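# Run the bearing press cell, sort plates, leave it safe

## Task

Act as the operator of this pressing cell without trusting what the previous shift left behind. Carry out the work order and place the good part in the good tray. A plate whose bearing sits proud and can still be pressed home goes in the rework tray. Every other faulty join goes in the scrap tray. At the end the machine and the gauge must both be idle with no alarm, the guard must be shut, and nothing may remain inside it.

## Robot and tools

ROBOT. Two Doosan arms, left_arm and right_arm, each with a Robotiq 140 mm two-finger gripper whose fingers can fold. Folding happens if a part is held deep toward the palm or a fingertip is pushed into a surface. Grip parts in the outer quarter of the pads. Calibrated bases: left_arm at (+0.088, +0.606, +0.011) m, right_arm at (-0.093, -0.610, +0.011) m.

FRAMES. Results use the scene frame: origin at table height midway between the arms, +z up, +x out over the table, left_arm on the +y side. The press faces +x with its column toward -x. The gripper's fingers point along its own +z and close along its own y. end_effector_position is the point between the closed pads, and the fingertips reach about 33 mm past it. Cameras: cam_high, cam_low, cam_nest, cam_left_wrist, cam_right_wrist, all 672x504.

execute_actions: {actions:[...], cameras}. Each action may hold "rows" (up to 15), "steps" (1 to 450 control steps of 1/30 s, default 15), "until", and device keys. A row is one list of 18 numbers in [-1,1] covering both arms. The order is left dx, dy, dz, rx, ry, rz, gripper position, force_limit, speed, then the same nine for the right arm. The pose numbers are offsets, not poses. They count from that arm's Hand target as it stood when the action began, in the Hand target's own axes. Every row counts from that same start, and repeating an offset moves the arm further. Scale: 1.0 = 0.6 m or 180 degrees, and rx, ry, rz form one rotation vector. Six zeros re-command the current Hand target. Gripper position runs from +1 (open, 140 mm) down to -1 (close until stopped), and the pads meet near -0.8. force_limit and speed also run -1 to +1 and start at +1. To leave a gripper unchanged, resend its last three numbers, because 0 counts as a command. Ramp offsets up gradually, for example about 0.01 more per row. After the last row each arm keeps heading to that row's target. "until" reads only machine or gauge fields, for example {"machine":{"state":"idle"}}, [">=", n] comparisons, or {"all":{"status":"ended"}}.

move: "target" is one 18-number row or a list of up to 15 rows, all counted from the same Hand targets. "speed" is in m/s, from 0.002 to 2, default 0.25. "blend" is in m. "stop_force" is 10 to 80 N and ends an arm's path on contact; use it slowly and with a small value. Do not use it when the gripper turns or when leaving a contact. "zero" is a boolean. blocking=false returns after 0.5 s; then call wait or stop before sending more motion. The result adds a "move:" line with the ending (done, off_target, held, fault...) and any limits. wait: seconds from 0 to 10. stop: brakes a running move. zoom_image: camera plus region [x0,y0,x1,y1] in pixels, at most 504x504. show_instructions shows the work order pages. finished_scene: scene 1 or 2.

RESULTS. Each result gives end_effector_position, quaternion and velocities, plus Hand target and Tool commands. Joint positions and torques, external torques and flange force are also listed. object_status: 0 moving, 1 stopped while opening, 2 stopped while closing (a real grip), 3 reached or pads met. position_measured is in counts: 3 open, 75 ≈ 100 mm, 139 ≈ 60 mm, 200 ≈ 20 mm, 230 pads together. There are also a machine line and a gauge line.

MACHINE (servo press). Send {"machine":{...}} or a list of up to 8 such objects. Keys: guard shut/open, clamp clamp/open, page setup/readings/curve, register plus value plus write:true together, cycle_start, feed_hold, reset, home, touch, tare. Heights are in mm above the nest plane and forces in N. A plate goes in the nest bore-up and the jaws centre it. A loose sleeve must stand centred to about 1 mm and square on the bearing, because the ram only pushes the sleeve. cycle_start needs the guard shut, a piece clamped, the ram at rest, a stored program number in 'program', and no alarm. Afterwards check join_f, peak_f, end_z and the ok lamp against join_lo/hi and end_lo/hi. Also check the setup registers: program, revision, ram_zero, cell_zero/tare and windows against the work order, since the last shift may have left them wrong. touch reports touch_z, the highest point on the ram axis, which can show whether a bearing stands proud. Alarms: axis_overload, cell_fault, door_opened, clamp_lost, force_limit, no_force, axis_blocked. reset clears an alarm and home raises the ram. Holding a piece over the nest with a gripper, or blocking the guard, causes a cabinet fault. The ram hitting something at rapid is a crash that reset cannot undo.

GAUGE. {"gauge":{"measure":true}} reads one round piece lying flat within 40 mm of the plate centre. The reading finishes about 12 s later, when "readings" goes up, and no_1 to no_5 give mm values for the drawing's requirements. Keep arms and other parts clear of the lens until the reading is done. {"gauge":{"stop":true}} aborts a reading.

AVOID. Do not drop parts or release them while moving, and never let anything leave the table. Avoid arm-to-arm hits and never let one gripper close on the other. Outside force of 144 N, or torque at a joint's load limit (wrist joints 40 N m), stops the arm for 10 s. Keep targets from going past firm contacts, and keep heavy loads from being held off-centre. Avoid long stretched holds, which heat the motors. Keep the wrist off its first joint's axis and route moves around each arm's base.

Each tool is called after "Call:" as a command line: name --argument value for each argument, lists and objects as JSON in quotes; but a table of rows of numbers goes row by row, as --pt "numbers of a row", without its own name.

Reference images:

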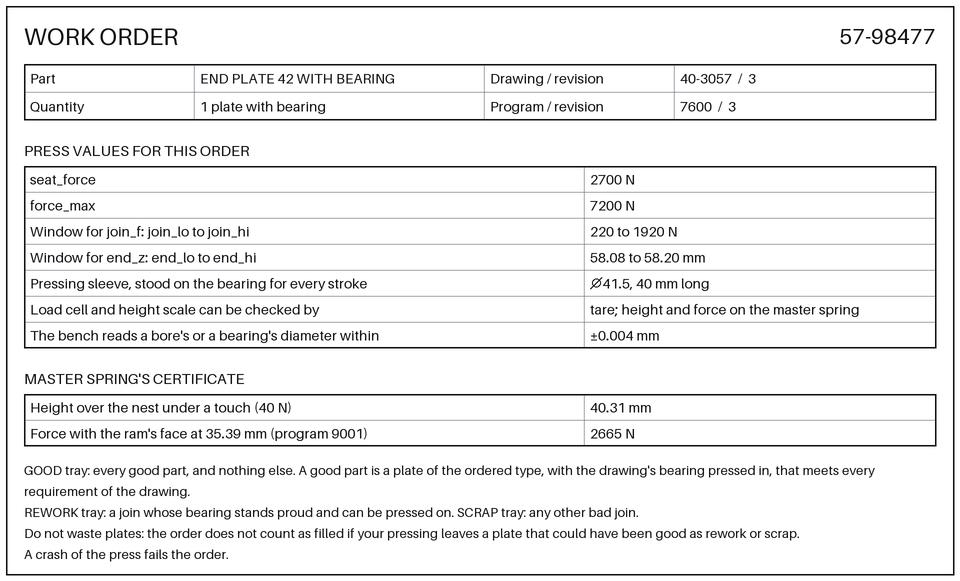

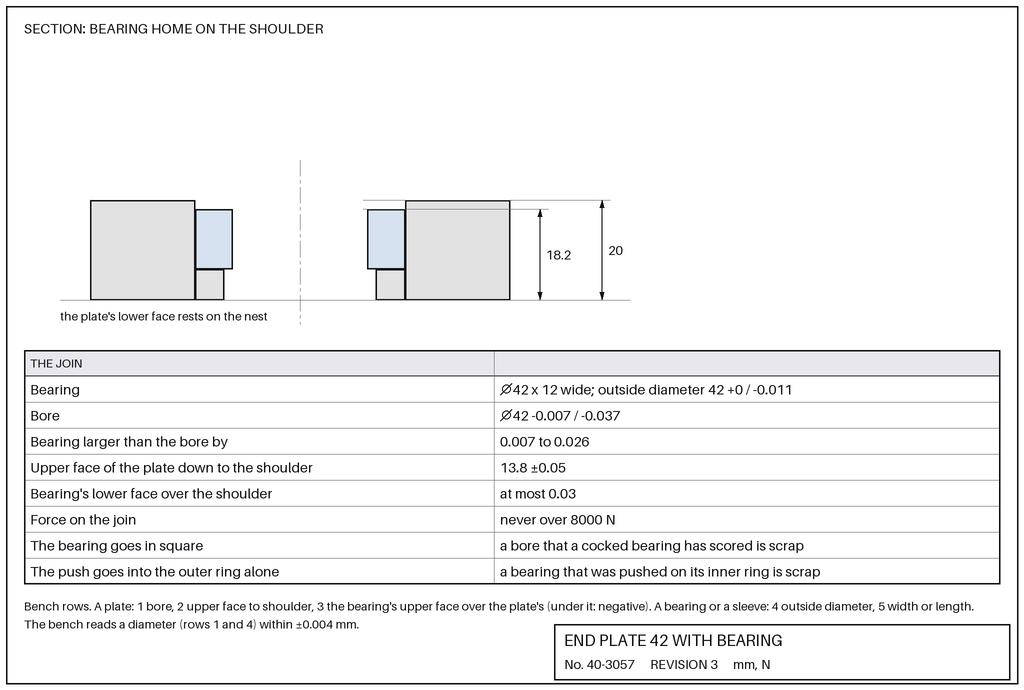

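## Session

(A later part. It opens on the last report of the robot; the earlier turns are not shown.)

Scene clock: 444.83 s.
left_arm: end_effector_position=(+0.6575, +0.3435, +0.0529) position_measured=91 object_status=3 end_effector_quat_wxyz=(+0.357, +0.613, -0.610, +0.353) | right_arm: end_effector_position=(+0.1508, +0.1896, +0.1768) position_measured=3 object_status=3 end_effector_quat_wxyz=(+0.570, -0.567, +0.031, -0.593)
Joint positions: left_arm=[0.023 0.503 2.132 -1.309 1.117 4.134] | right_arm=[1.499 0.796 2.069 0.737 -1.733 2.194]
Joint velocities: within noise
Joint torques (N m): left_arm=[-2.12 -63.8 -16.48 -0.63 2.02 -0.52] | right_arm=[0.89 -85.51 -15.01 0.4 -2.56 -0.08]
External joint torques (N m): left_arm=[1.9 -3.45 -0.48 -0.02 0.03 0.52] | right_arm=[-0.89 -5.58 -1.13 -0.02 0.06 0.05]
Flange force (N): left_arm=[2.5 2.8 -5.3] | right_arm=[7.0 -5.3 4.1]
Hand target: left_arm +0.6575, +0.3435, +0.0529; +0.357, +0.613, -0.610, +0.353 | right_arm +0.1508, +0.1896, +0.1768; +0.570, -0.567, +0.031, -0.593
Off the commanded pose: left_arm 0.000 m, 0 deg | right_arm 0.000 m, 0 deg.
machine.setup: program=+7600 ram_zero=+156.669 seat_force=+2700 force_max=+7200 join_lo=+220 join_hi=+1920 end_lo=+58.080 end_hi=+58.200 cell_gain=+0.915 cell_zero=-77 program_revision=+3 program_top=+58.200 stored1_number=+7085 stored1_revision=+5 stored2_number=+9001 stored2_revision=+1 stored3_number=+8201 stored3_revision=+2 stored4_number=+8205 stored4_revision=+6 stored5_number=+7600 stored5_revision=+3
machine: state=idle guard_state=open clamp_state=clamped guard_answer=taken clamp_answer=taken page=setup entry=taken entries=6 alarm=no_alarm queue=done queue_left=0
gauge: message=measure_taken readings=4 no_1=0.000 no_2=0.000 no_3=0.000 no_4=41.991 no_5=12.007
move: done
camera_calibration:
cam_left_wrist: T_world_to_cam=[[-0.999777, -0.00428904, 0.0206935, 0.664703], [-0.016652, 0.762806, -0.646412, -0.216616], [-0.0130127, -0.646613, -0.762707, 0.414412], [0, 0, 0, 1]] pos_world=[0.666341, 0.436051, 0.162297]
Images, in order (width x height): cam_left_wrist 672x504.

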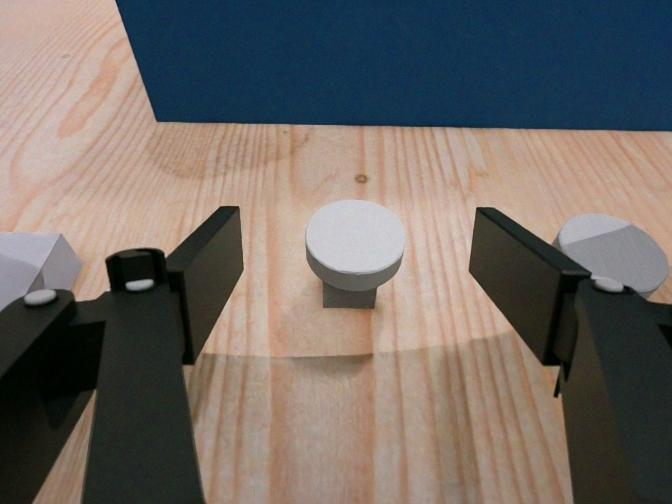

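Call:
execute_actions --actions '[{"rows":[[0,0,0,0,0,0,-1,-0.2,-1,0,0,0,0,0,0,1,1,1]],"steps":85}]' --cameras '["cam_left_wrist"]'

Call:
zoom_image --camera "cam_left_wrist" --region '[295, 190, 415, 310]'

Call:
move --pt "0.0722 0 -0.0417 0 0 0 -1 -0.2 -1 0 0 0 0 0 0 1 1 1" --pt "0.3836 0.0953 0.0325 0 0 0 -1 -0.2 -1 0 0 0 0 0 0 1 1 1" --pt "0.438 0.0957 0.3546 0 0 0 -1 -0.2 -1 0 0 0 0 0 0 1 1 1" --speed '[0.06,0.2,0.12]' --cameras '["cam_nest","cam_left_wrist"]'

Scene clock: 448.27 s.
left_arm: end_effector_position=(+0.6575, +0.3435, +0.0529) position_measured=170 object_status=2 end_effector_quat_wxyz=(+0.357, +0.613, -0.610, +0.353) | right_arm: end_effector_position=(+0.1508, +0.1896, +0.1768) position_measured=3 object_status=3 end_effector_quat_wxyz=(+0.570, -0.567, +0.031, -0.593)
Joint positions: left_arm=[0.023 0.503 2.132 -1.31 1.117 4.134] | right_arm=[1.499 0.796 2.069 0.737 -1.733 2.194]
Joint velocities: within noise
Joint torques (N m): left_arm=[-4.41 -63.16 -15.99 -0.46 1.73 -0.45] | right_arm=[1 -85.02 -15.06 0.35 -2.49 -0.07]
External joint torques (N m): left_arm=[4.26 -4.02 -0.97 -0.2 0.33 0.45] | right_arm=[-0.98 -6.35 -1.12 0.03 -0.02 0.04]
Flange force (N): left_arm=[1.5 2.3 -9.4] | right_arm=[8.2 -5.9 4.2]
Hand target: left_arm +0.6575, +0.3435, +0.0529; +0.357, +0.613, -0.610, +0.353 | right_arm +0.1508, +0.1896, +0.1768; +0.570, -0.567, +0.031, -0.593
Off the commanded pose: left_arm 0.000 m, 0 deg | right_arm 0.000 m, 0 deg.
machine.setup: program=+7600 ram_zero=+156.669 seat_force=+2700 force_max=+7200 join_lo=+220 join_hi=+1920 end_lo=+58.080 end_hi=+58.200 cell_gain=+0.915 cell_zero=-77 program_revision=+3 program_top=+58.200 stored1_number=+7085 stored1_revision=+5 stored2_number=+9001 stored2_revision=+1 stored3_number=+8201 stored3_revision=+2 stored4_number=+8205 stored4_revision=+6 stored5_number=+7600 stored5_revision=+3
machine: state=idle guard_state=open clamp_state=clamped guard_answer=taken clamp_answer=taken page=setup entry=taken entries=6 alarm=no_alarm queue=done queue_left=0
gauge: message=measure_taken readings=4 no_1=0.000 no_2=0.000 no_3=0.000 no_4=41.991 no_5=12.007
camera_calibration:
cam_left_wrist: T_world_to_cam=[[-0.99978, -0.00427787, 0.0205526, 0.664822], [-0.0165523, 0.762806, -0.646416, -0.216615], [-0.0129123, -0.646614, -0.762708, 0.414423], [0, 0, 0, 1]] pos_world=[0.666441, 0.436051, 0.162397]
Images, in order (width x height): cam_left_wrist 672x504.

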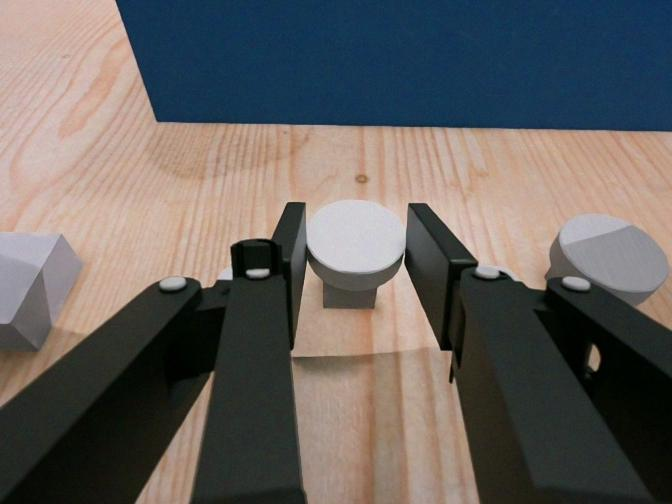

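Scaled by 4.200.

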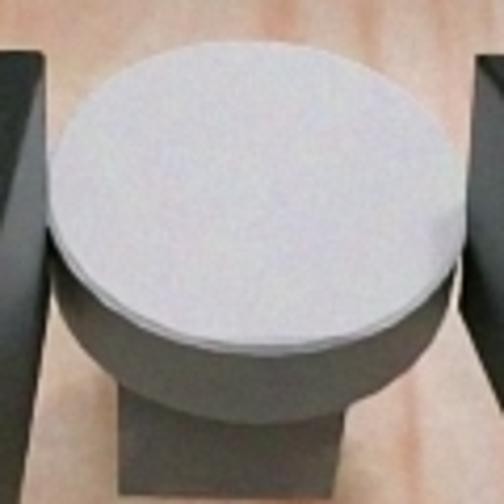

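Scene clock: 452.27 s.
left_arm: end_effector_position=(+0.6012, +0.0284, +0.1760) position_measured=170 object_status=2 end_effector_quat_wxyz=(+0.357, +0.613, -0.610, +0.353) | right_arm: end_effector_position=(+0.1508, +0.1896, +0.1768) position_measured=3 object_status=3 end_effector_quat_wxyz=(+0.570, -0.567, +0.031, -0.593)
Joint positions: left_arm=[-0.532 0.339 2.048 -1.571 0.822 3.795] | right_arm=[1.499 0.796 2.069 0.737 -1.733 2.194]
Joint velocities: within noise
Joint torques (N m): left_arm=[-3.89 -62.05 -26.75 -1.48 1.58 -0.27] | right_arm=[0.66 -85.68 -14.89 0.38 -2.55 -0.05]
External joint torques (N m): left_arm=[3.76 -0.26 -0.56 0.05 -0.06 0.27] | right_arm=[-0.7 -4.83 -1.11 0 0.07 0.02]
Flange force (N): left_arm=[-2.5 -3.9 -4.5] | right_arm=[5.8 -4.7 3.6]
Hand target: left_arm +0.6012, +0.0283, +0.1759; +0.357, +0.613, -0.610, +0.353 | right_arm +0.1508, +0.1896, +0.1768; +0.570, -0.567, +0.031, -0.593
Off the commanded pose: left_arm 0.000 m, 0 deg | right_arm 0.000 m, 0 deg.
machine.setup: program=+7600 ram_zero=+156.669 seat_force=+2700 force_max=+7200 join_lo=+220 join_hi=+1920 end_lo=+58.080 end_hi=+58.200 cell_gain=+0.915 cell_zero=-77 program_revision=+3 program_top=+58.200 stored1_number=+7085 stored1_revision=+5 stored2_number=+9001 stored2_revision=+1 stored3_number=+8201 stored3_revision=+2 stored4_number=+8205 stored4_revision=+6 stored5_number=+7600 stored5_revision=+3
machine: state=idle guard_state=open clamp_state=clamped guard_answer=taken clamp_answer=taken page=setup entry=taken entries=6 alarm=no_alarm queue=done queue_left=0
gauge: message=measure_taken readings=4 no_1=0.000 no_2=0.000 no_3=0.000 no_4=41.991 no_5=12.007
move: done
camera_calibration:
cam_left_wrist: T_world_to_cam=[[-0.99978, -0.00427787, 0.0205526, 0.604658], [-0.0165523, 0.762806, -0.646416, 0.102322], [-0.0129123, -0.646614, -0.762708, 0.303762], [0, 0, 0, 1]] pos_world=[0.610141, 0.120951, 0.285397]
Images, in order (width x height): cam_nest 672x504, cam_left_wrist 672x504.

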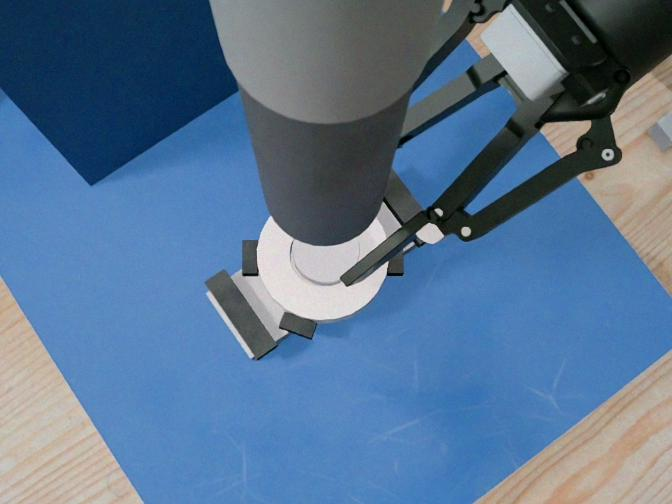

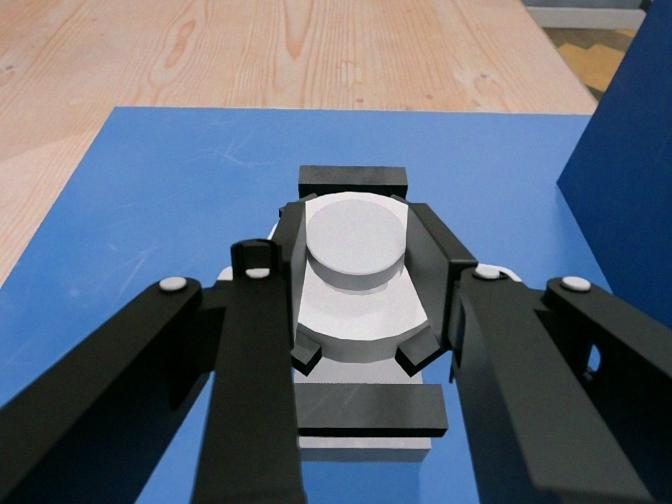

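Call:
move --target '[0.0007,0.002,0.0024,0,0,0,-1,-0.2,-1,0,0,0,0,0,0,1,1,1]' --speed 0.02 --cameras '[]'

Call:
move --target '[-0.0145,0,0.0083,0,0,0,-1,-0.2,-1,0,0,0,0,0,0,1,1,1]' --speed 0.005 --stop_force 10 --cameras '["cam_nest","cam_left_wrist"]'

Call:
zoom_image --camera "cam_nest" --region '[240, 200, 410, 340]'

Call:
zoom_image --camera "cam_left_wrist" --region '[270, 180, 450, 420]'

Scene clock: 456.00 s.
left_arm: end_effector_position=(+0.6000, +0.0269, +0.1756) position_measured=170 object_status=2 end_effector_quat_wxyz=(+0.357, +0.613, -0.610, +0.353) | right_arm: end_effector_position=(+0.1508, +0.1896, +0.1768) position_measured=3 object_status=3 end_effector_quat_wxyz=(+0.570, -0.567, +0.031, -0.593)
Joint positions: left_arm=[-0.536 0.339 2.049 -1.574 0.819 3.796] | right_arm=[1.499 0.796 2.069 0.737 -1.733 2.194]
Joint velocities: within noise
Joint torques (N m): left_arm=[-3.17 -59.45 -26.97 -1.52 1.56 -0.46] | right_arm=[0.71 -85 -14.97 0.37 -2.49 -0.11]
External joint torques (N m): left_arm=[3.44 -2.32 -0.21 0.11 -0.08 0.45] | right_arm=[-0.7 -5.78 -0.95 0 -0.01 0.07]
Flange force (N): left_arm=[-1.2 -0.7 -6.6] | right_arm=[7.5 -5.5 3.6]
Hand target: left_arm +0.6000, +0.0269, +0.1756; +0.357, +0.613, -0.610, +0.353 | right_arm +0.1508, +0.1896, +0.1768; +0.570, -0.567, +0.031, -0.593
Off the commanded pose: left_arm 0.000 m, 0 deg | right_arm 0.000 m, 0 deg.
machine.setup: program=+7600 ram_zero=+156.669 seat_force=+2700 force_max=+7200 join_lo=+220 join_hi=+1920 end_lo=+58.080 end_hi=+58.200 cell_gain=+0.915 cell_zero=-77 program_revision=+3 program_top=+58.200 stored1_number=+7085 stored1_revision=+5 stored2_number=+9001 stored2_revision=+1 stored3_number=+8201 stored3_revision=+2 stored4_number=+8205 stored4_revision=+6 stored5_number=+7600 stored5_revision=+3
machine: state=idle guard_state=open clamp_state=clamped guard_answer=taken clamp_answer=taken page=setup entry=taken entries=6 alarm=no_alarm queue=done queue_left=0
gauge: message=measure_taken readings=4 no_1=0.000 no_2=0.000 no_3=0.000 no_4=41.991 no_5=12.007
move: done
No camera images: "cameras" was empty.

Scene clock: 457.63 s.
left_arm: end_effector_position=(+0.6000, +0.0269, +0.1706) position_measured=170 object_status=2 end_effector_quat_wxyz=(+0.357, +0.613, -0.610, +0.353) | right_arm: end_effector_position=(+0.1508, +0.1896, +0.1768) position_measured=3 object_status=3 end_effector_quat_wxyz=(+0.570, -0.567, +0.031, -0.593)
Joint positions: left_arm=[-0.536 0.346 2.052 -1.583 0.819 3.81] | right_arm=[1.499 0.796 2.069 0.737 -1.733 2.194]
Joint velocities: within noise
Joint torques (N m): left_arm=[-7.07 -46.61 -23.27 -0.59 -1.13 -0.62] | right_arm=[0.75 -85.42 -15.23 0.33 -2.55 -0.04]
External joint torques (N m): left_arm=[6.99 -15.71 -3.63 -0.85 2.67 0.62] | right_arm=[-0.73 -5.76 -0.86 0.04 0.05 0]
Flange force (N): left_arm=[8.1 4.4 -25.8] | right_arm=[7.6 -5.6 3.6]
Hand target: left_arm +0.6000, +0.0269, +0.1706; +0.357, +0.613, -0.610, +0.353 (not the last commanded pose) | right_arm +0.1508, +0.1896, +0.1768; +0.570, -0.567, +0.031, -0.593
Off the commanded pose: left_arm 0.005 m, 0 deg | right_arm 0.000 m, 0 deg.
machine.setup: program=+7600 ram_zero=+156.669 seat_force=+2700 force_max=+7200 join_lo=+220 join_hi=+1920 end_lo=+58.080 end_hi=+58.200 cell_gain=+0.915 cell_zero=-77 program_revision=+3 program_top=+58.200 stored1_number=+7085 stored1_revision=+5 stored2_number=+9001 stored2_revision=+1 stored3_number=+8201 stored3_revision=+2 stored4_number=+8205 stored4_revision=+6 stored5_number=+7600 stored5_revision=+3
machine: state=idle guard_state=open clamp_state=clamped guard_answer=taken clamp_answer=taken page=setup entry=taken entries=6 alarm=no_alarm queue=done queue_left=0
gauge: message=measure_taken readings=4 no_1=0.000 no_2=0.000 no_3=0.000 no_4=41.991 no_5=12.007
move: contact (left_arm)
camera_calibration:
cam_left_wrist: T_world_to_cam=[[-0.999781, -0.00433987, 0.0204773, 0.603592], [-0.0165528, 0.762714, -0.646525, 0.0999974], [-0.0128125, -0.646722, -0.762618, 0.298584], [0, 0, 0, 1]] pos_world=[0.608941, 0.119451, 0.279996]
Images, in order (width x height): cam_nest 672x504, cam_left_wrist 672x504.

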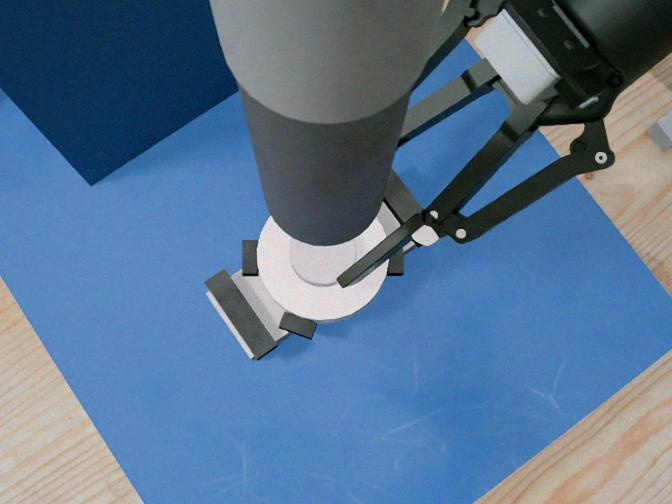

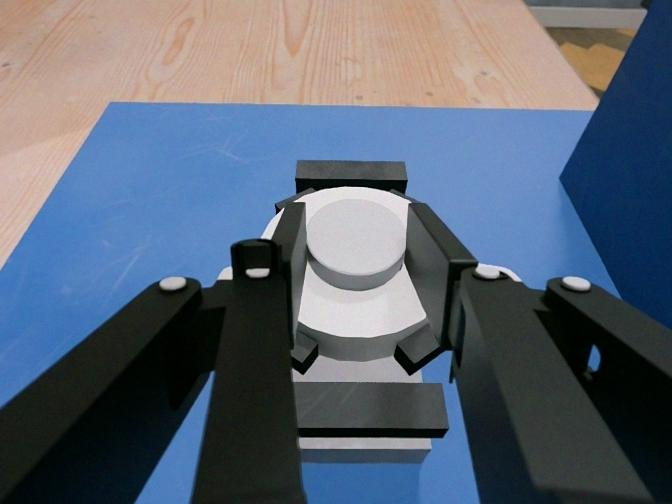

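Scaled by 2.965.

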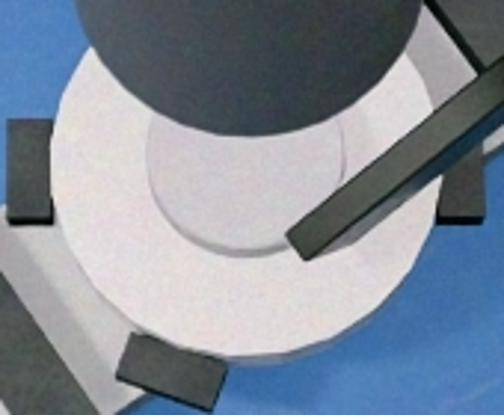

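Scaled by 2.100.

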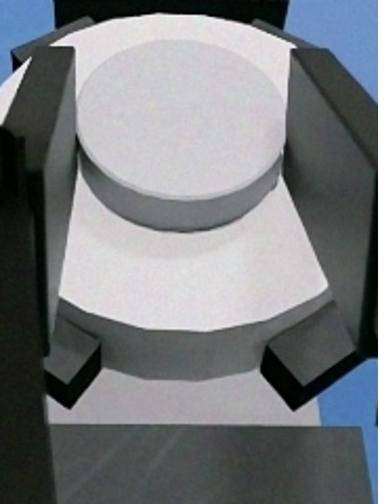

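Call:
execute_actions --actions '[{"rows":[[0.0007,0,-0.0004,0,0,0,-1,-0.2,-1,0,0,0,0,0,0,1,1,1]],"steps":15},{"rows":[[0,0,0,0,0,0,0.3,0.1,-1,0,0,0,0,0,0,1,1,1]],"steps":60}]' --cameras '["cam_left_wrist","cam_low","cam_nest"]'

Call:
zoom_image --camera "cam_low" --region '[430, 170, 530, 230]'

Call:
zoom_image --camera "cam_left_wrist" --region '[270, 180, 450, 420]'

Scene clock: 460.53 s.
left_arm: end_effector_position=(+0.6000, +0.0269, +0.1711) position_measured=91 object_status=3 end_effector_quat_wxyz=(+0.357, +0.613, -0.610, +0.353) | right_arm: end_effector_position=(+0.1508, +0.1896, +0.1768) position_measured=3 object_status=3 end_effector_quat_wxyz=(+0.570, -0.567, +0.031, -0.593)
Joint positions: left_arm=[-0.536 0.345 2.052 -1.582 0.819 3.808] | right_arm=[1.499 0.796 2.069 0.737 -1.733 2.194]
Joint velocities: within noise
Joint torques (N m): left_arm=[-2.95 -59.41 -26.48 -1.35 1.47 -0.41] | right_arm=[1.35 -85.45 -15.1 0.32 -2.6 -0.04]
External joint torques (N m): left_arm=[2.98 -2.97 -0.48 -0.07 0.05 0.41] | right_arm=[-1.33 -5.78 -1.07 0.06 0.1 0.01]
External joint torques at the end of the 1st action: left_arm=[2.98 -6.39 -0.83 -0.21 1.06 0.5] | right_arm=[-0.49 -6.02 -1.05 0.03 0.04 0.04]
Flange force (N): left_arm=[-0.2 0.1 -6.5] | right_arm=[7.6 -5.1 4.5]
Flange force at the end of the 1st action (N): left_arm=[2.1 2.8 -11.0] | right_arm=[7.5 -6.2 3.6]
Hand target: left_arm +0.6000, +0.0269, +0.1711; +0.357, +0.613, -0.610, +0.353 | right_arm +0.1508, +0.1896, +0.1768; +0.570, -0.567, +0.031, -0.593
Off the commanded pose: left_arm 0.000 m, 0 deg | right_arm 0.000 m, 0 deg.
machine.setup: program=+7600 ram_zero=+156.669 seat_force=+2700 force_max=+7200 join_lo=+220 join_hi=+1920 end_lo=+58.080 end_hi=+58.200 cell_gain=+0.915 cell_zero=-77 program_revision=+3 program_top=+58.200 stored1_number=+7085 stored1_revision=+5 stored2_number=+9001 stored2_revision=+1 stored3_number=+8201 stored3_revision=+2 stored4_number=+8205 stored4_revision=+6 stored5_number=+7600 stored5_revision=+3
machine: state=idle guard_state=open clamp_state=clamped guard_answer=taken clamp_answer=taken page=setup entry=taken entries=6 alarm=no_alarm queue=done queue_left=0
gauge: message=measure_taken readings=4 no_1=0.000 no_2=0.000 no_3=0.000 no_4=41.991 no_5=12.007
camera_calibration:
cam_left_wrist: T_world_to_cam=[[-0.999781, -0.00434125, 0.0204758, 0.603582], [-0.0165521, 0.762756, -0.646475, 0.100301], [-0.0128115, -0.646672, -0.76266, 0.298971], [0, 0, 0, 1]] pos_world=[0.608941, 0.119451, 0.280497]
Images, in order (width x height): cam_low 672x504, cam_nest 672x504, cam_left_wrist 672x504.

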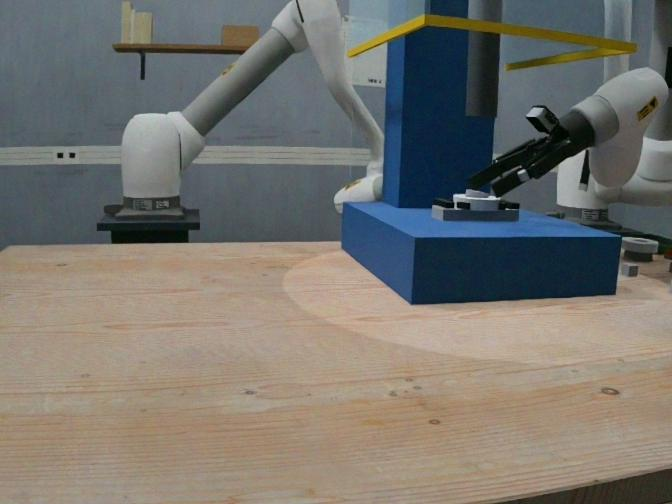

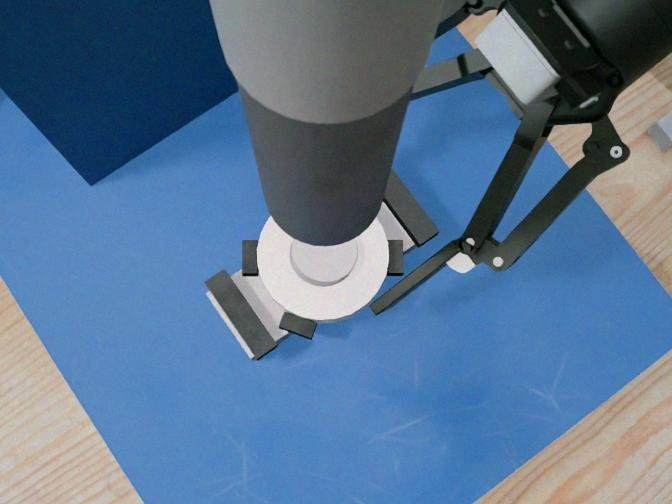

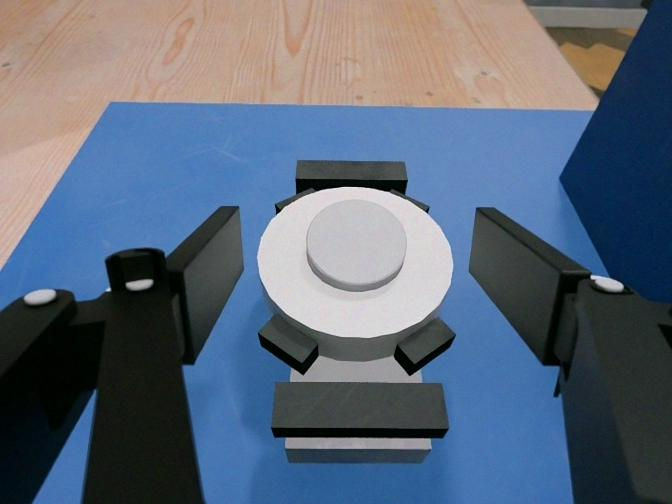

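Scaled by 5.040.

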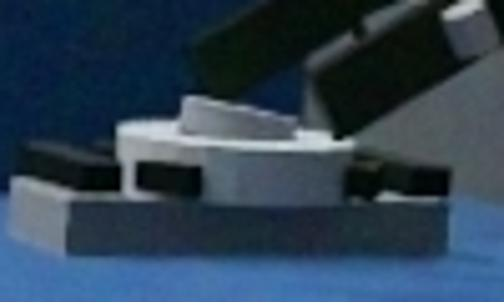

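Scaled by 2.100.

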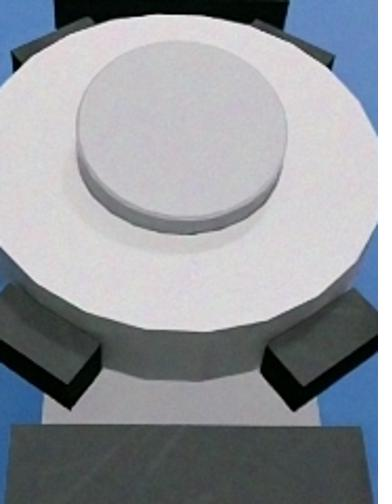

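Call:
execute_actions --actions '[{"rows":[[0,0,0,0,0,0,-1,-0.2,-1,0,0,0,0,0,0,1,1,1]],"steps":85}]' --cameras '[]'

Call:
move --pt "0.0433 0 -0.025 0 0 0 -1 -0.2 -1 0 0 0 0 0 0 1 1 1" --pt "-0.053 0 -0.3274 0 0 0 -1 -0.2 -1 0 0 0 0 0 0 1 1 1" --pt "-0.363 -0.0972 -0.4053 0 0 0 -1 -0.2 -1 0 0 0 0 0 0 1 1 1" --pt "-0.4263 -0.0972 -0.369 0 0 0 -1 -0.2 -1 0 0 0 0 0 0 1 1 1" --speed '[0.05,0.2,0.2,0.06]' --cameras '[]'

Call:
move --target '[-0.0217,0,0.0125,0,0,0,-1,-0.2,-1,0,0,0,0,0,0,1,1,1]' --speed 0.015 --stop_force 14 --cameras '["cam_left_wrist"]'

Call:
execute_actions --actions '[{"rows":[[0,0,0,0,0,0,0.3,0.1,-1,0,0,0,0,0,0,1,1,1]],"steps":60}]' --cameras '["cam_left_wrist"]'

Call:
zoom_image --camera "cam_left_wrist" --region '[295, 190, 415, 310]'

Scene clock: 464.03 s.
left_arm: end_effector_position=(+0.6000, +0.0269, +0.1711) position_measured=170 object_status=2 end_effector_quat_wxyz=(+0.357, +0.613, -0.610, +0.353) | right_arm: end_effector_position=(+0.1508, +0.1896, +0.1768) position_measured=3 object_status=3 end_effector_quat_wxyz=(+0.570, -0.567, +0.031, -0.593)
Joint positions: left_arm=[-0.536 0.345 2.052 -1.582 0.819 3.808] | right_arm=[1.499 0.796 2.069 0.737 -1.733 2.194]
Joint velocities: within noise
Joint torques (N m): left_arm=[-1.27 -55.54 -27.05 -1.59 -0.53 -0.51] | right_arm=[1.28 -85.49 -15.13 0.36 -2.55 -0.02]
External joint torques (N m): left_arm=[1.32 -6.82 0.09 0.16 2.05 0.51] | right_arm=[-1.27 -5.24 -0.84 0.01 0.06 -0.02]
Flange force (N): left_arm=[2.7 5.3 -11.3] | right_arm=[7.2 -4.5 4.1]
Hand target: left_arm +0.6000, +0.0269, +0.1711; +0.357, +0.613, -0.610, +0.353 | right_arm +0.1508, +0.1896, +0.1768; +0.570, -0.567, +0.031, -0.593
Off the commanded pose: left_arm 0.000 m, 0 deg | right_arm 0.000 m, 0 deg.
machine.setup: program=+7600 ram_zero=+156.669 seat_force=+2700 force_max=+7200 join_lo=+220 join_hi=+1920 end_lo=+58.080 end_hi=+58.200 cell_gain=+0.915 cell_zero=-77 program_revision=+3 program_top=+58.200 stored1_number=+7085 stored1_revision=+5 stored2_number=+9001 stored2_revision=+1 stored3_number=+8201 stored3_revision=+2 stored4_number=+8205 stored4_revision=+6 stored5_number=+7600 stored5_revision=+3
machine: state=idle guard_state=open clamp_state=clamped guard_answer=taken clamp_answer=taken page=setup entry=taken entries=6 alarm=no_alarm queue=done queue_left=0
gauge: message=measure_taken readings=4 no_1=0.000 no_2=0.000 no_3=0.000 no_4=41.991 no_5=12.007
No camera images: "cameras" was empty.

Scene clock: 467.87 s.
left_arm: end_effector_position=(+0.6573, +0.3461, +0.0585) position_measured=170 object_status=2 end_effector_quat_wxyz=(+0.357, +0.613, -0.610, +0.353) | right_arm: end_effector_position=(+0.1508, +0.1896, +0.1768) position_measured=3 object_status=3 end_effector_quat_wxyz=(+0.570, -0.567, +0.031, -0.593)
Joint positions: left_arm=[0.028 0.494 2.131 -1.301 1.122 4.124] | right_arm=[1.499 0.796 2.069 0.737 -1.733 2.194]
Joint velocities: within noise
Joint torques (N m): left_arm=[-2.98 -64.68 -17.13 -0.57 2.18 -0.57] | right_arm=[1.33 -85.35 -15.09 0.33 -2.58 -0.13]
External joint torques (N m): left_arm=[2.64 -2.13 -0.24 -0.07 -0.12 0.57] | right_arm=[-1.29 -6.3 -1.19 0.05 0.06 0.1]
Flange force (N): left_arm=[-0.2 2.2 -5.0] | right_arm=[8.2 -5.6 4.7]
Hand target: left_arm +0.6573, +0.3460, +0.0584; +0.357, +0.613, -0.610, +0.353 | right_arm +0.1508, +0.1896, +0.1768; +0.570, -0.567, +0.031, -0.593
Off the commanded pose: left_arm 0.000 m, 0 deg | right_arm 0.000 m, 0 deg.
machine.setup: program=+7600 ram_zero=+156.669 seat_force=+2700 force_max=+7200 join_lo=+220 join_hi=+1920 end_lo=+58.080 end_hi=+58.200 cell_gain=+0.915 cell_zero=-77 program_revision=+3 program_top=+58.200 stored1_number=+7085 stored1_revision=+5 stored2_number=+9001 stored2_revision=+1 stored3_number=+8201 stored3_revision=+2 stored4_number=+8205 stored4_revision=+6 stored5_number=+7600 stored5_revision=+3
machine: state=idle guard_state=open clamp_state=clamped guard_answer=taken clamp_answer=taken page=setup entry=taken entries=6 alarm=no_alarm queue=done queue_left=0
gauge: message=measure_taken readings=4 no_1=0.000 no_2=0.000 no_3=0.000 no_4=41.991 no_5=12.007
move: done
No camera images: "cameras" was empty.

Scene clock: 468.80 s.
left_arm: end_effector_position=(+0.6573, +0.3460, +0.0538) position_measured=170 object_status=2 end_effector_quat_wxyz=(+0.357, +0.613, -0.610, +0.353) | right_arm: end_effector_position=(+0.1508, +0.1896, +0.1768) position_measured=3 object_status=3 end_effector_quat_wxyz=(+0.570, -0.567, +0.031, -0.593)
Joint positions: left_arm=[0.028 0.502 2.132 -1.306 1.119 4.133] | right_arm=[1.499 0.796 2.069 0.737 -1.733 2.194]
Joint velocities: within noise
Joint torques (N m): left_arm=[-4.02 -55.29 -13.68 0.82 -2.07 -0.43] | right_arm=[0.51 -84.88 -15.23 0.32 -2.54 -0.06]
External joint torques (N m): left_arm=[4.18 -12.43 -3.33 -1.45 4.14 0.43] | right_arm=[-0.5 -6.44 -0.96 0.06 0.03 0.02]
Flange force (N): left_arm=[14.2 5.2 -17.9] | right_arm=[8.3 -6.6 3.6]
Hand target: left_arm +0.6573, +0.3460, +0.0538; +0.357, +0.613, -0.610, +0.353 (not the last commanded pose) | right_arm +0.1508, +0.1896, +0.1768; +0.570, -0.567, +0.031, -0.593
Off the commanded pose: left_arm 0.010 m, 0 deg | right_arm 0.000 m, 0 deg.
machine.setup: program=+7600 ram_zero=+156.669 seat_force=+2700 force_max=+7200 join_lo=+220 join_hi=+1920 end_lo=+58.080 end_hi=+58.200 cell_gain=+0.915 cell_zero=-77 program_revision=+3 program_top=+58.200 stored1_number=+7085 stored1_revision=+5 stored2_number=+9001 stored2_revision=+1 stored3_number=+8201 stored3_revision=+2 stored4_number=+8205 stored4_revision=+6 stored5_number=+7600 stored5_revision=+3
machine: state=idle guard_state=open clamp_state=clamped guard_answer=taken clamp_answer=taken page=setup entry=taken entries=6 alarm=no_alarm queue=done queue_left=0
gauge: message=measure_taken readings=4 no_1=0.000 no_2=0.000 no_3=0.000 no_4=41.991 no_5=12.007
move: contact (left_arm)
camera_calibration:
cam_left_wrist: T_world_to_cam=[[-0.999784, -0.00432465, 0.0203362, 0.664575], [-0.0164517, 0.762622, -0.646635, -0.218037], [-0.0127123, -0.64683, -0.762528, 0.416642], [0, 0, 0, 1]] pos_world=[0.666141, 0.438651, 0.163196]
Images, in order (width x height): cam_left_wrist 672x504.

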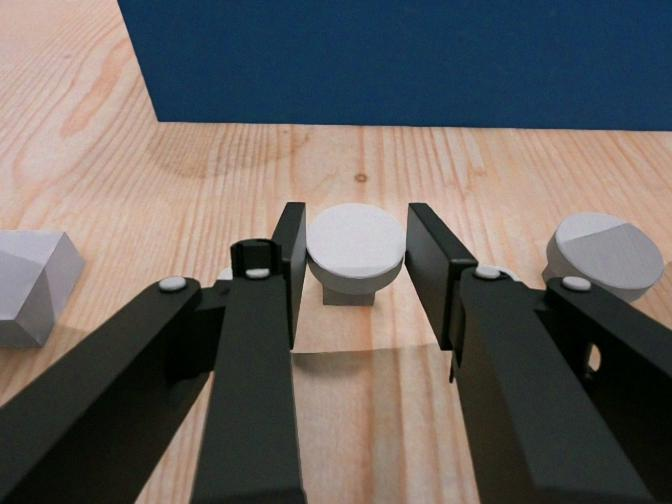

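Scene clock: 471.00 s.
left_arm: end_effector_position=(+0.6573, +0.3460, +0.0538) position_measured=91 object_status=3 end_effector_quat_wxyz=(+0.357, +0.613, -0.610, +0.353) | right_arm: end_effector_position=(+0.1508, +0.1896, +0.1768) position_measured=3 object_status=3 end_effector_quat_wxyz=(+0.570, -0.567, +0.031, -0.593)
Joint positions: left_arm=[0.028 0.502 2.132 -1.306 1.119 4.133] | right_arm=[1.499 0.796 2.069 0.737 -1.733 2.194]
Joint velocities: within noise
Joint torques (N m): left_arm=[-3.42 -64.47 -16.61 -0.61 2.03 -0.44] | right_arm=[1.02 -85.8 -15.12 0.43 -2.56 -0.04]
External joint torques (N m): left_arm=[3.35 -3.1 -0.45 -0.03 0.03 0.44] | right_arm=[-1.02 -5.27 -0.95 -0.05 0.06 0.01]
Flange force (N): left_arm=[0.9 2.4 -7.2] | right_arm=[6.9 -4.7 4.0]
Hand target: left_arm +0.6573, +0.3460, +0.0538; +0.357, +0.613, -0.610, +0.353 | right_arm +0.1508, +0.1896, +0.1768; +0.570, -0.567, +0.031, -0.593
Off the commanded pose: left_arm 0.000 m, 0 deg | right_arm 0.000 m, 0 deg.
machine.setup: program=+7600 ram_zero=+156.669 seat_force=+2700 force_max=+7200 join_lo=+220 join_hi=+1920 end_lo=+58.080 end_hi=+58.200 cell_gain=+0.915 cell_zero=-77 program_revision=+3 program_top=+58.200 stored1_number=+7085 stored1_revision=+5 stored2_number=+9001 stored2_revision=+1 stored3_number=+8201 stored3_revision=+2 stored4_number=+8205 stored4_revision=+6 stored5_number=+7600 stored5_revision=+3
machine: state=idle guard_state=open clamp_state=clamped guard_answer=taken clamp_answer=taken page=setup entry=taken entries=6 alarm=no_alarm queue=done queue_left=0
gauge: message=measure_taken readings=4 no_1=0.000 no_2=0.000 no_3=0.000 no_4=41.991 no_5=12.007
camera_calibration:
cam_left_wrist: T_world_to_cam=[[-0.999784, -0.00432585, 0.0203372, 0.664576], [-0.0164533, 0.762622, -0.646635, -0.218036], [-0.0127123, -0.64683, -0.762528, 0.416642], [0, 0, 0, 1]] pos_world=[0.666141, 0.438651, 0.163196]
Images, in order (width x height): cam_left_wrist 672x504.

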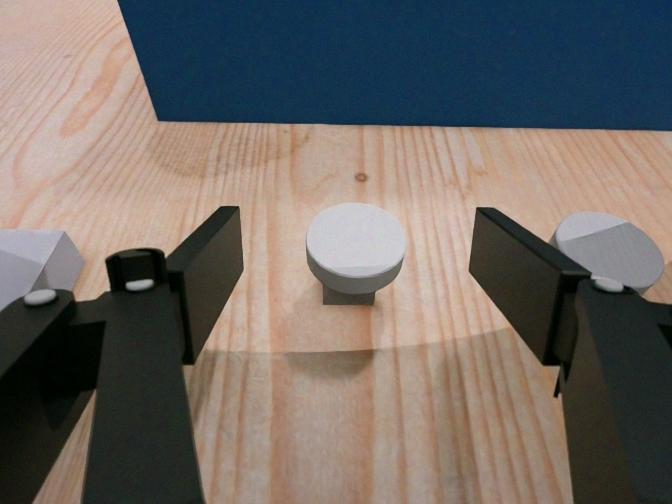

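Scaled by 4.200.

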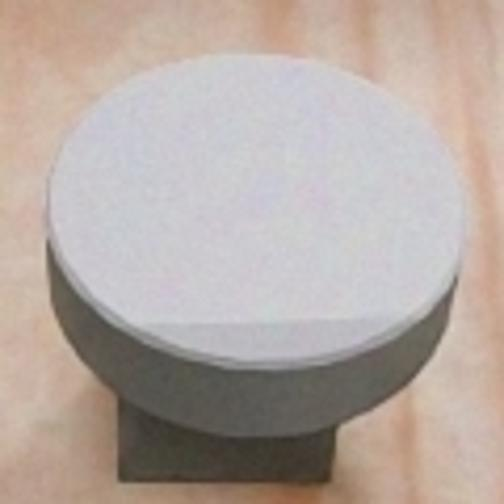

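Call:
move --target '[-0.0013,0,0.0008,0,0,0,0.3,0.1,-1,0,0,0,0,0,0,1,1,1]' --speed 0.02 --cameras '["cam_left_wrist"]'

Call:
zoom_image --camera "cam_left_wrist" --region '[295, 190, 415, 310]'

Call:
execute_actions --actions '[{"rows":[[0,0,0,0,0,0,-1,-0.2,-1,0,0,0,0,0,0,1,1,1]],"steps":85}]' --cameras '["cam_left_wrist"]'

Call:
zoom_image --camera "cam_left_wrist" --region '[295, 190, 415, 310]'

Scene clock: 471.93 s.
left_arm: end_effector_position=(+0.6573, +0.3460, +0.0529) position_measured=91 object_status=3 end_effector_quat_wxyz=(+0.357, +0.613, -0.610, +0.353) | right_arm: end_effector_position=(+0.1508, +0.1896, +0.1768) position_measured=3 object_status=3 end_effector_quat_wxyz=(+0.570, -0.567, +0.031, -0.593)
Joint positions: left_arm=[0.028 0.503 2.132 -1.306 1.119 4.135] | right_arm=[1.499 0.796 2.069 0.737 -1.733 2.194]
Joint velocities: within noise
Joint torques (N m): left_arm=[-2.69 -64.68 -16.66 -0.61 2.07 -0.46] | right_arm=[0.64 -85.19 -15.17 0.3 -2.63 -0.03]
External joint torques (N m): left_arm=[2.87 -2.77 -0.27 -0.01 -0.03 0.46] | right_arm=[-0.65 -5.56 -0.63 0.07 0.14 -0.01]
Flange force (N): left_arm=[0.7 2.5 -6.2] | right_arm=[7.6 -5.5 3.3]
Hand target: left_arm +0.6573, +0.3460, +0.0529; +0.357, +0.613, -0.610, +0.353 | right_arm +0.1508, +0.1896, +0.1768; +0.570, -0.567, +0.031, -0.593
Off the commanded pose: left_arm 0.000 m, 0 deg | right_arm 0.000 m, 0 deg.
machine.setup: program=+7600 ram_zero=+156.669 seat_force=+2700 force_max=+7200 join_lo=+220 join_hi=+1920 end_lo=+58.080 end_hi=+58.200 cell_gain=+0.915 cell_zero=-77 program_revision=+3 program_top=+58.200 stored1_number=+7085 stored1_revision=+5 stored2_number=+9001 stored2_revision=+1 stored3_number=+8201 stored3_revision=+2 stored4_number=+8205 stored4_revision=+6 stored5_number=+7600 stored5_revision=+3
machine: state=idle guard_state=open clamp_state=clamped guard_answer=taken clamp_answer=taken page=setup entry=taken entries=6 alarm=no_alarm queue=done queue_left=0
gauge: message=measure_taken readings=4 no_1=0.000 no_2=0.000 no_3=0.000 no_4=41.991 no_5=12.007
move: done
camera_calibration:
cam_left_wrist: T_world_to_cam=[[-0.999784, -0.00432585, 0.0203372, 0.664593], [-0.0164533, 0.762622, -0.646635, -0.218542], [-0.0127123, -0.64683, -0.762528, 0.415891], [0, 0, 0, 1]] pos_world=[0.666141, 0.438551, 0.162296]
Images, in order (width x height): cam_left_wrist 672x504.

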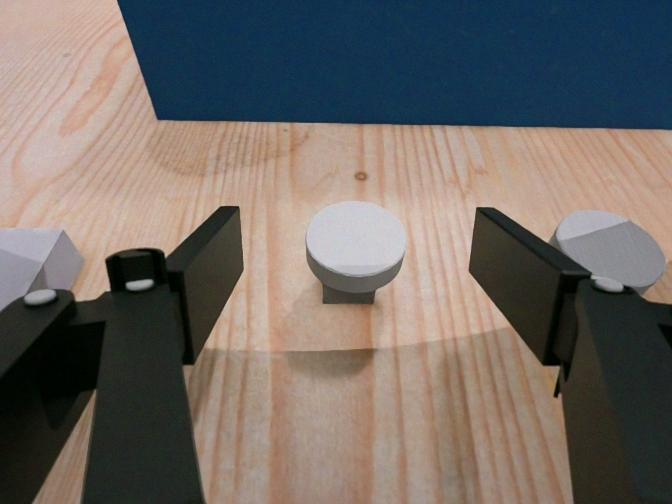

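Scaled by 4.200.

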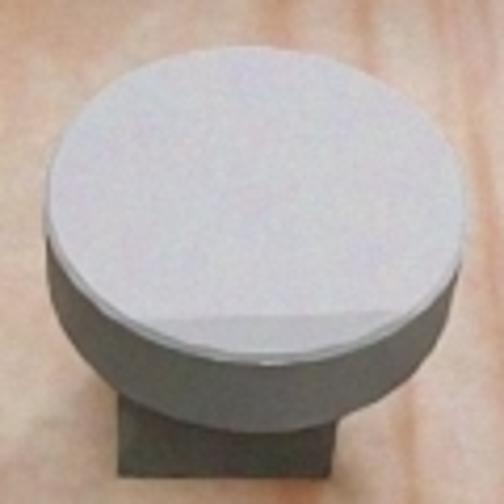

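Scene clock: 474.97 s.
left_arm: end_effector_position=(+0.6573, +0.3460, +0.0528) position_measured=169 object_status=2 end_effector_quat_wxyz=(+0.357, +0.613, -0.610, +0.353) | right_arm: end_effector_position=(+0.1508, +0.1896, +0.1768) position_measured=3 object_status=3 end_effector_quat_wxyz=(+0.570, -0.567, +0.031, -0.593)
Joint positions: left_arm=[0.028 0.503 2.132 -1.306 1.119 4.135] | right_arm=[1.499 0.796 2.069 0.737 -1.733 2.194]
Joint velocities: within noise
Joint torques (N m): left_arm=[-5.01 -61.92 -15.59 -0.41 1.58 -0.45] | right_arm=[0.81 -85.01 -15.07 0.34 -2.56 -0.09]
External joint torques (N m): left_arm=[4.86 -5.58 -1.36 -0.24 0.49 0.45] | right_arm=[-0.82 -6.02 -1 0.04 0.06 0.06]
Flange force (N): left_arm=[3.3 3.0 -11.7] | right_arm=[7.8 -5.8 3.9]
Hand target: left_arm +0.6573, +0.3460, +0.0529; +0.357, +0.613, -0.610, +0.353 | right_arm +0.1508, +0.1896, +0.1768; +0.570, -0.567, +0.031, -0.593
Off the commanded pose: left_arm 0.000 m, 0 deg | right_arm 0.000 m, 0 deg.
machine.setup: program=+7600 ram_zero=+156.669 seat_force=+2700 force_max=+7200 join_lo=+220 join_hi=+1920 end_lo=+58.080 end_hi=+58.200 cell_gain=+0.915 cell_zero=-77 program_revision=+3 program_top=+58.200 stored1_number=+7085 stored1_revision=+5 stored2_number=+9001 stored2_revision=+1 stored3_number=+8201 stored3_revision=+2 stored4_number=+8205 stored4_revision=+6 stored5_number=+7600 stored5_revision=+3
machine: state=idle guard_state=open clamp_state=clamped guard_answer=taken clamp_answer=taken page=setup entry=taken entries=6 alarm=no_alarm queue=done queue_left=0
gauge: message=measure_taken readings=4 no_1=0.000 no_2=0.000 no_3=0.000 no_4=41.991 no_5=12.007
camera_calibration:
cam_left_wrist: T_world_to_cam=[[-0.999784, -0.00432585, 0.0203372, 0.664593], [-0.0164533, 0.762622, -0.646635, -0.218542], [-0.0127123, -0.64683, -0.762528, 0.415891], [0, 0, 0, 1]] pos_world=[0.666141, 0.438551, 0.162296]
Images, in order (width x height): cam_left_wrist 672x504.

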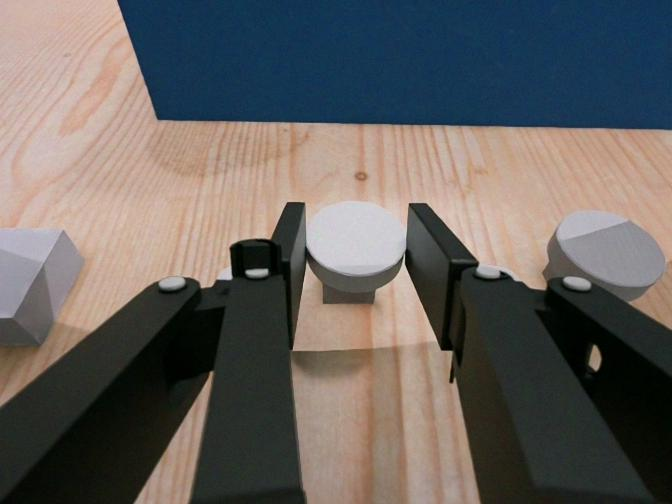

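Scaled by 4.200.

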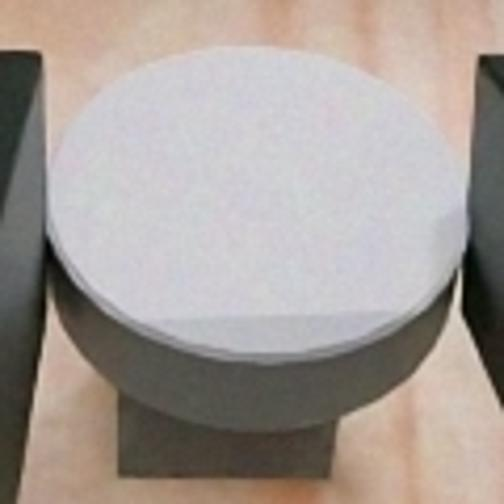

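Call:
move --pt "0.0722 0 -0.0417 0 0 0 -1 -0.2 -1 0 0 0 0 0 0 1 1 1" --pt "0.3855 0.0965 0.0353 0 0 0 -1 -0.2 -1 0 0 0 0 0 0 1 1 1" --pt "0.4443 0.0975 0.3575 0 0 0 -1 -0.2 -1 0 0 0 0 0 0 1 1 1" --speed '[0.06,0.2,0.12]' --cameras '[]'

Scene clock: 479.23 s.
left_arm: end_effector_position=(+0.5999, +0.0275, +0.1784) position_measured=169 object_status=2 end_effector_quat_wxyz=(+0.357, +0.613, -0.610, +0.353) | right_arm: end_effector_position=(+0.1508, +0.1896, +0.1768) position_measured=3 object_status=3 end_effector_quat_wxyz=(+0.570, -0.567, +0.031, -0.593)
Joint positions: left_arm=[-0.535 0.335 2.048 -1.569 0.82 3.79] | right_arm=[1.499 0.796 2.069 0.737 -1.733 2.194]
Joint velocities: within noise
Joint torques (N m): left_arm=[-4.27 -58.37 -27.55 -1.11 1.64 -0.39] | right_arm=[0.46 -85.59 -14.97 0.33 -2.56 -0.03]
External joint torques (N m): left_arm=[4.29 -3.27 0.21 -0.3 -0.15 0.39] | right_arm=[-0.49 -5.52 -1.4 0.05 0.06 -0.01]
Flange force (N): left_arm=[-1.8 0.8 -8.4] | right_arm=[6.2 -5.9 3.8]
Hand target: left_arm +0.5999, +0.0275, +0.1784; +0.357, +0.613, -0.610, +0.353 | right_arm +0.1508, +0.1896, +0.1768; +0.570, -0.567, +0.031, -0.593
Off the commanded pose: left_arm 0.000 m, 0 deg | right_arm 0.000 m, 0 deg.
machine.setup: program=+7600 ram_zero=+156.669 seat_force=+2700 force_max=+7200 join_lo=+220 join_hi=+1920 end_lo=+58.080 end_hi=+58.200 cell_gain=+0.915 cell_zero=-77 program_revision=+3 program_top=+58.200 stored1_number=+7085 stored1_revision=+5 stored2_number=+9001 stored2_revision=+1 stored3_number=+8201 stored3_revision=+2 stored4_number=+8205 stored4_revision=+6 stored5_number=+7600 stored5_revision=+3
machine: state=idle guard_state=open clamp_state=clamped guard_answer=taken clamp_answer=taken page=setup entry=taken entries=6 alarm=no_alarm queue=done queue_left=0
gauge: message=measure_taken readings=4 no_1=0.000 no_2=0.000 no_3=0.000 no_4=41.991 no_5=12.007
move: done
No camera images: "cameras" was empty.


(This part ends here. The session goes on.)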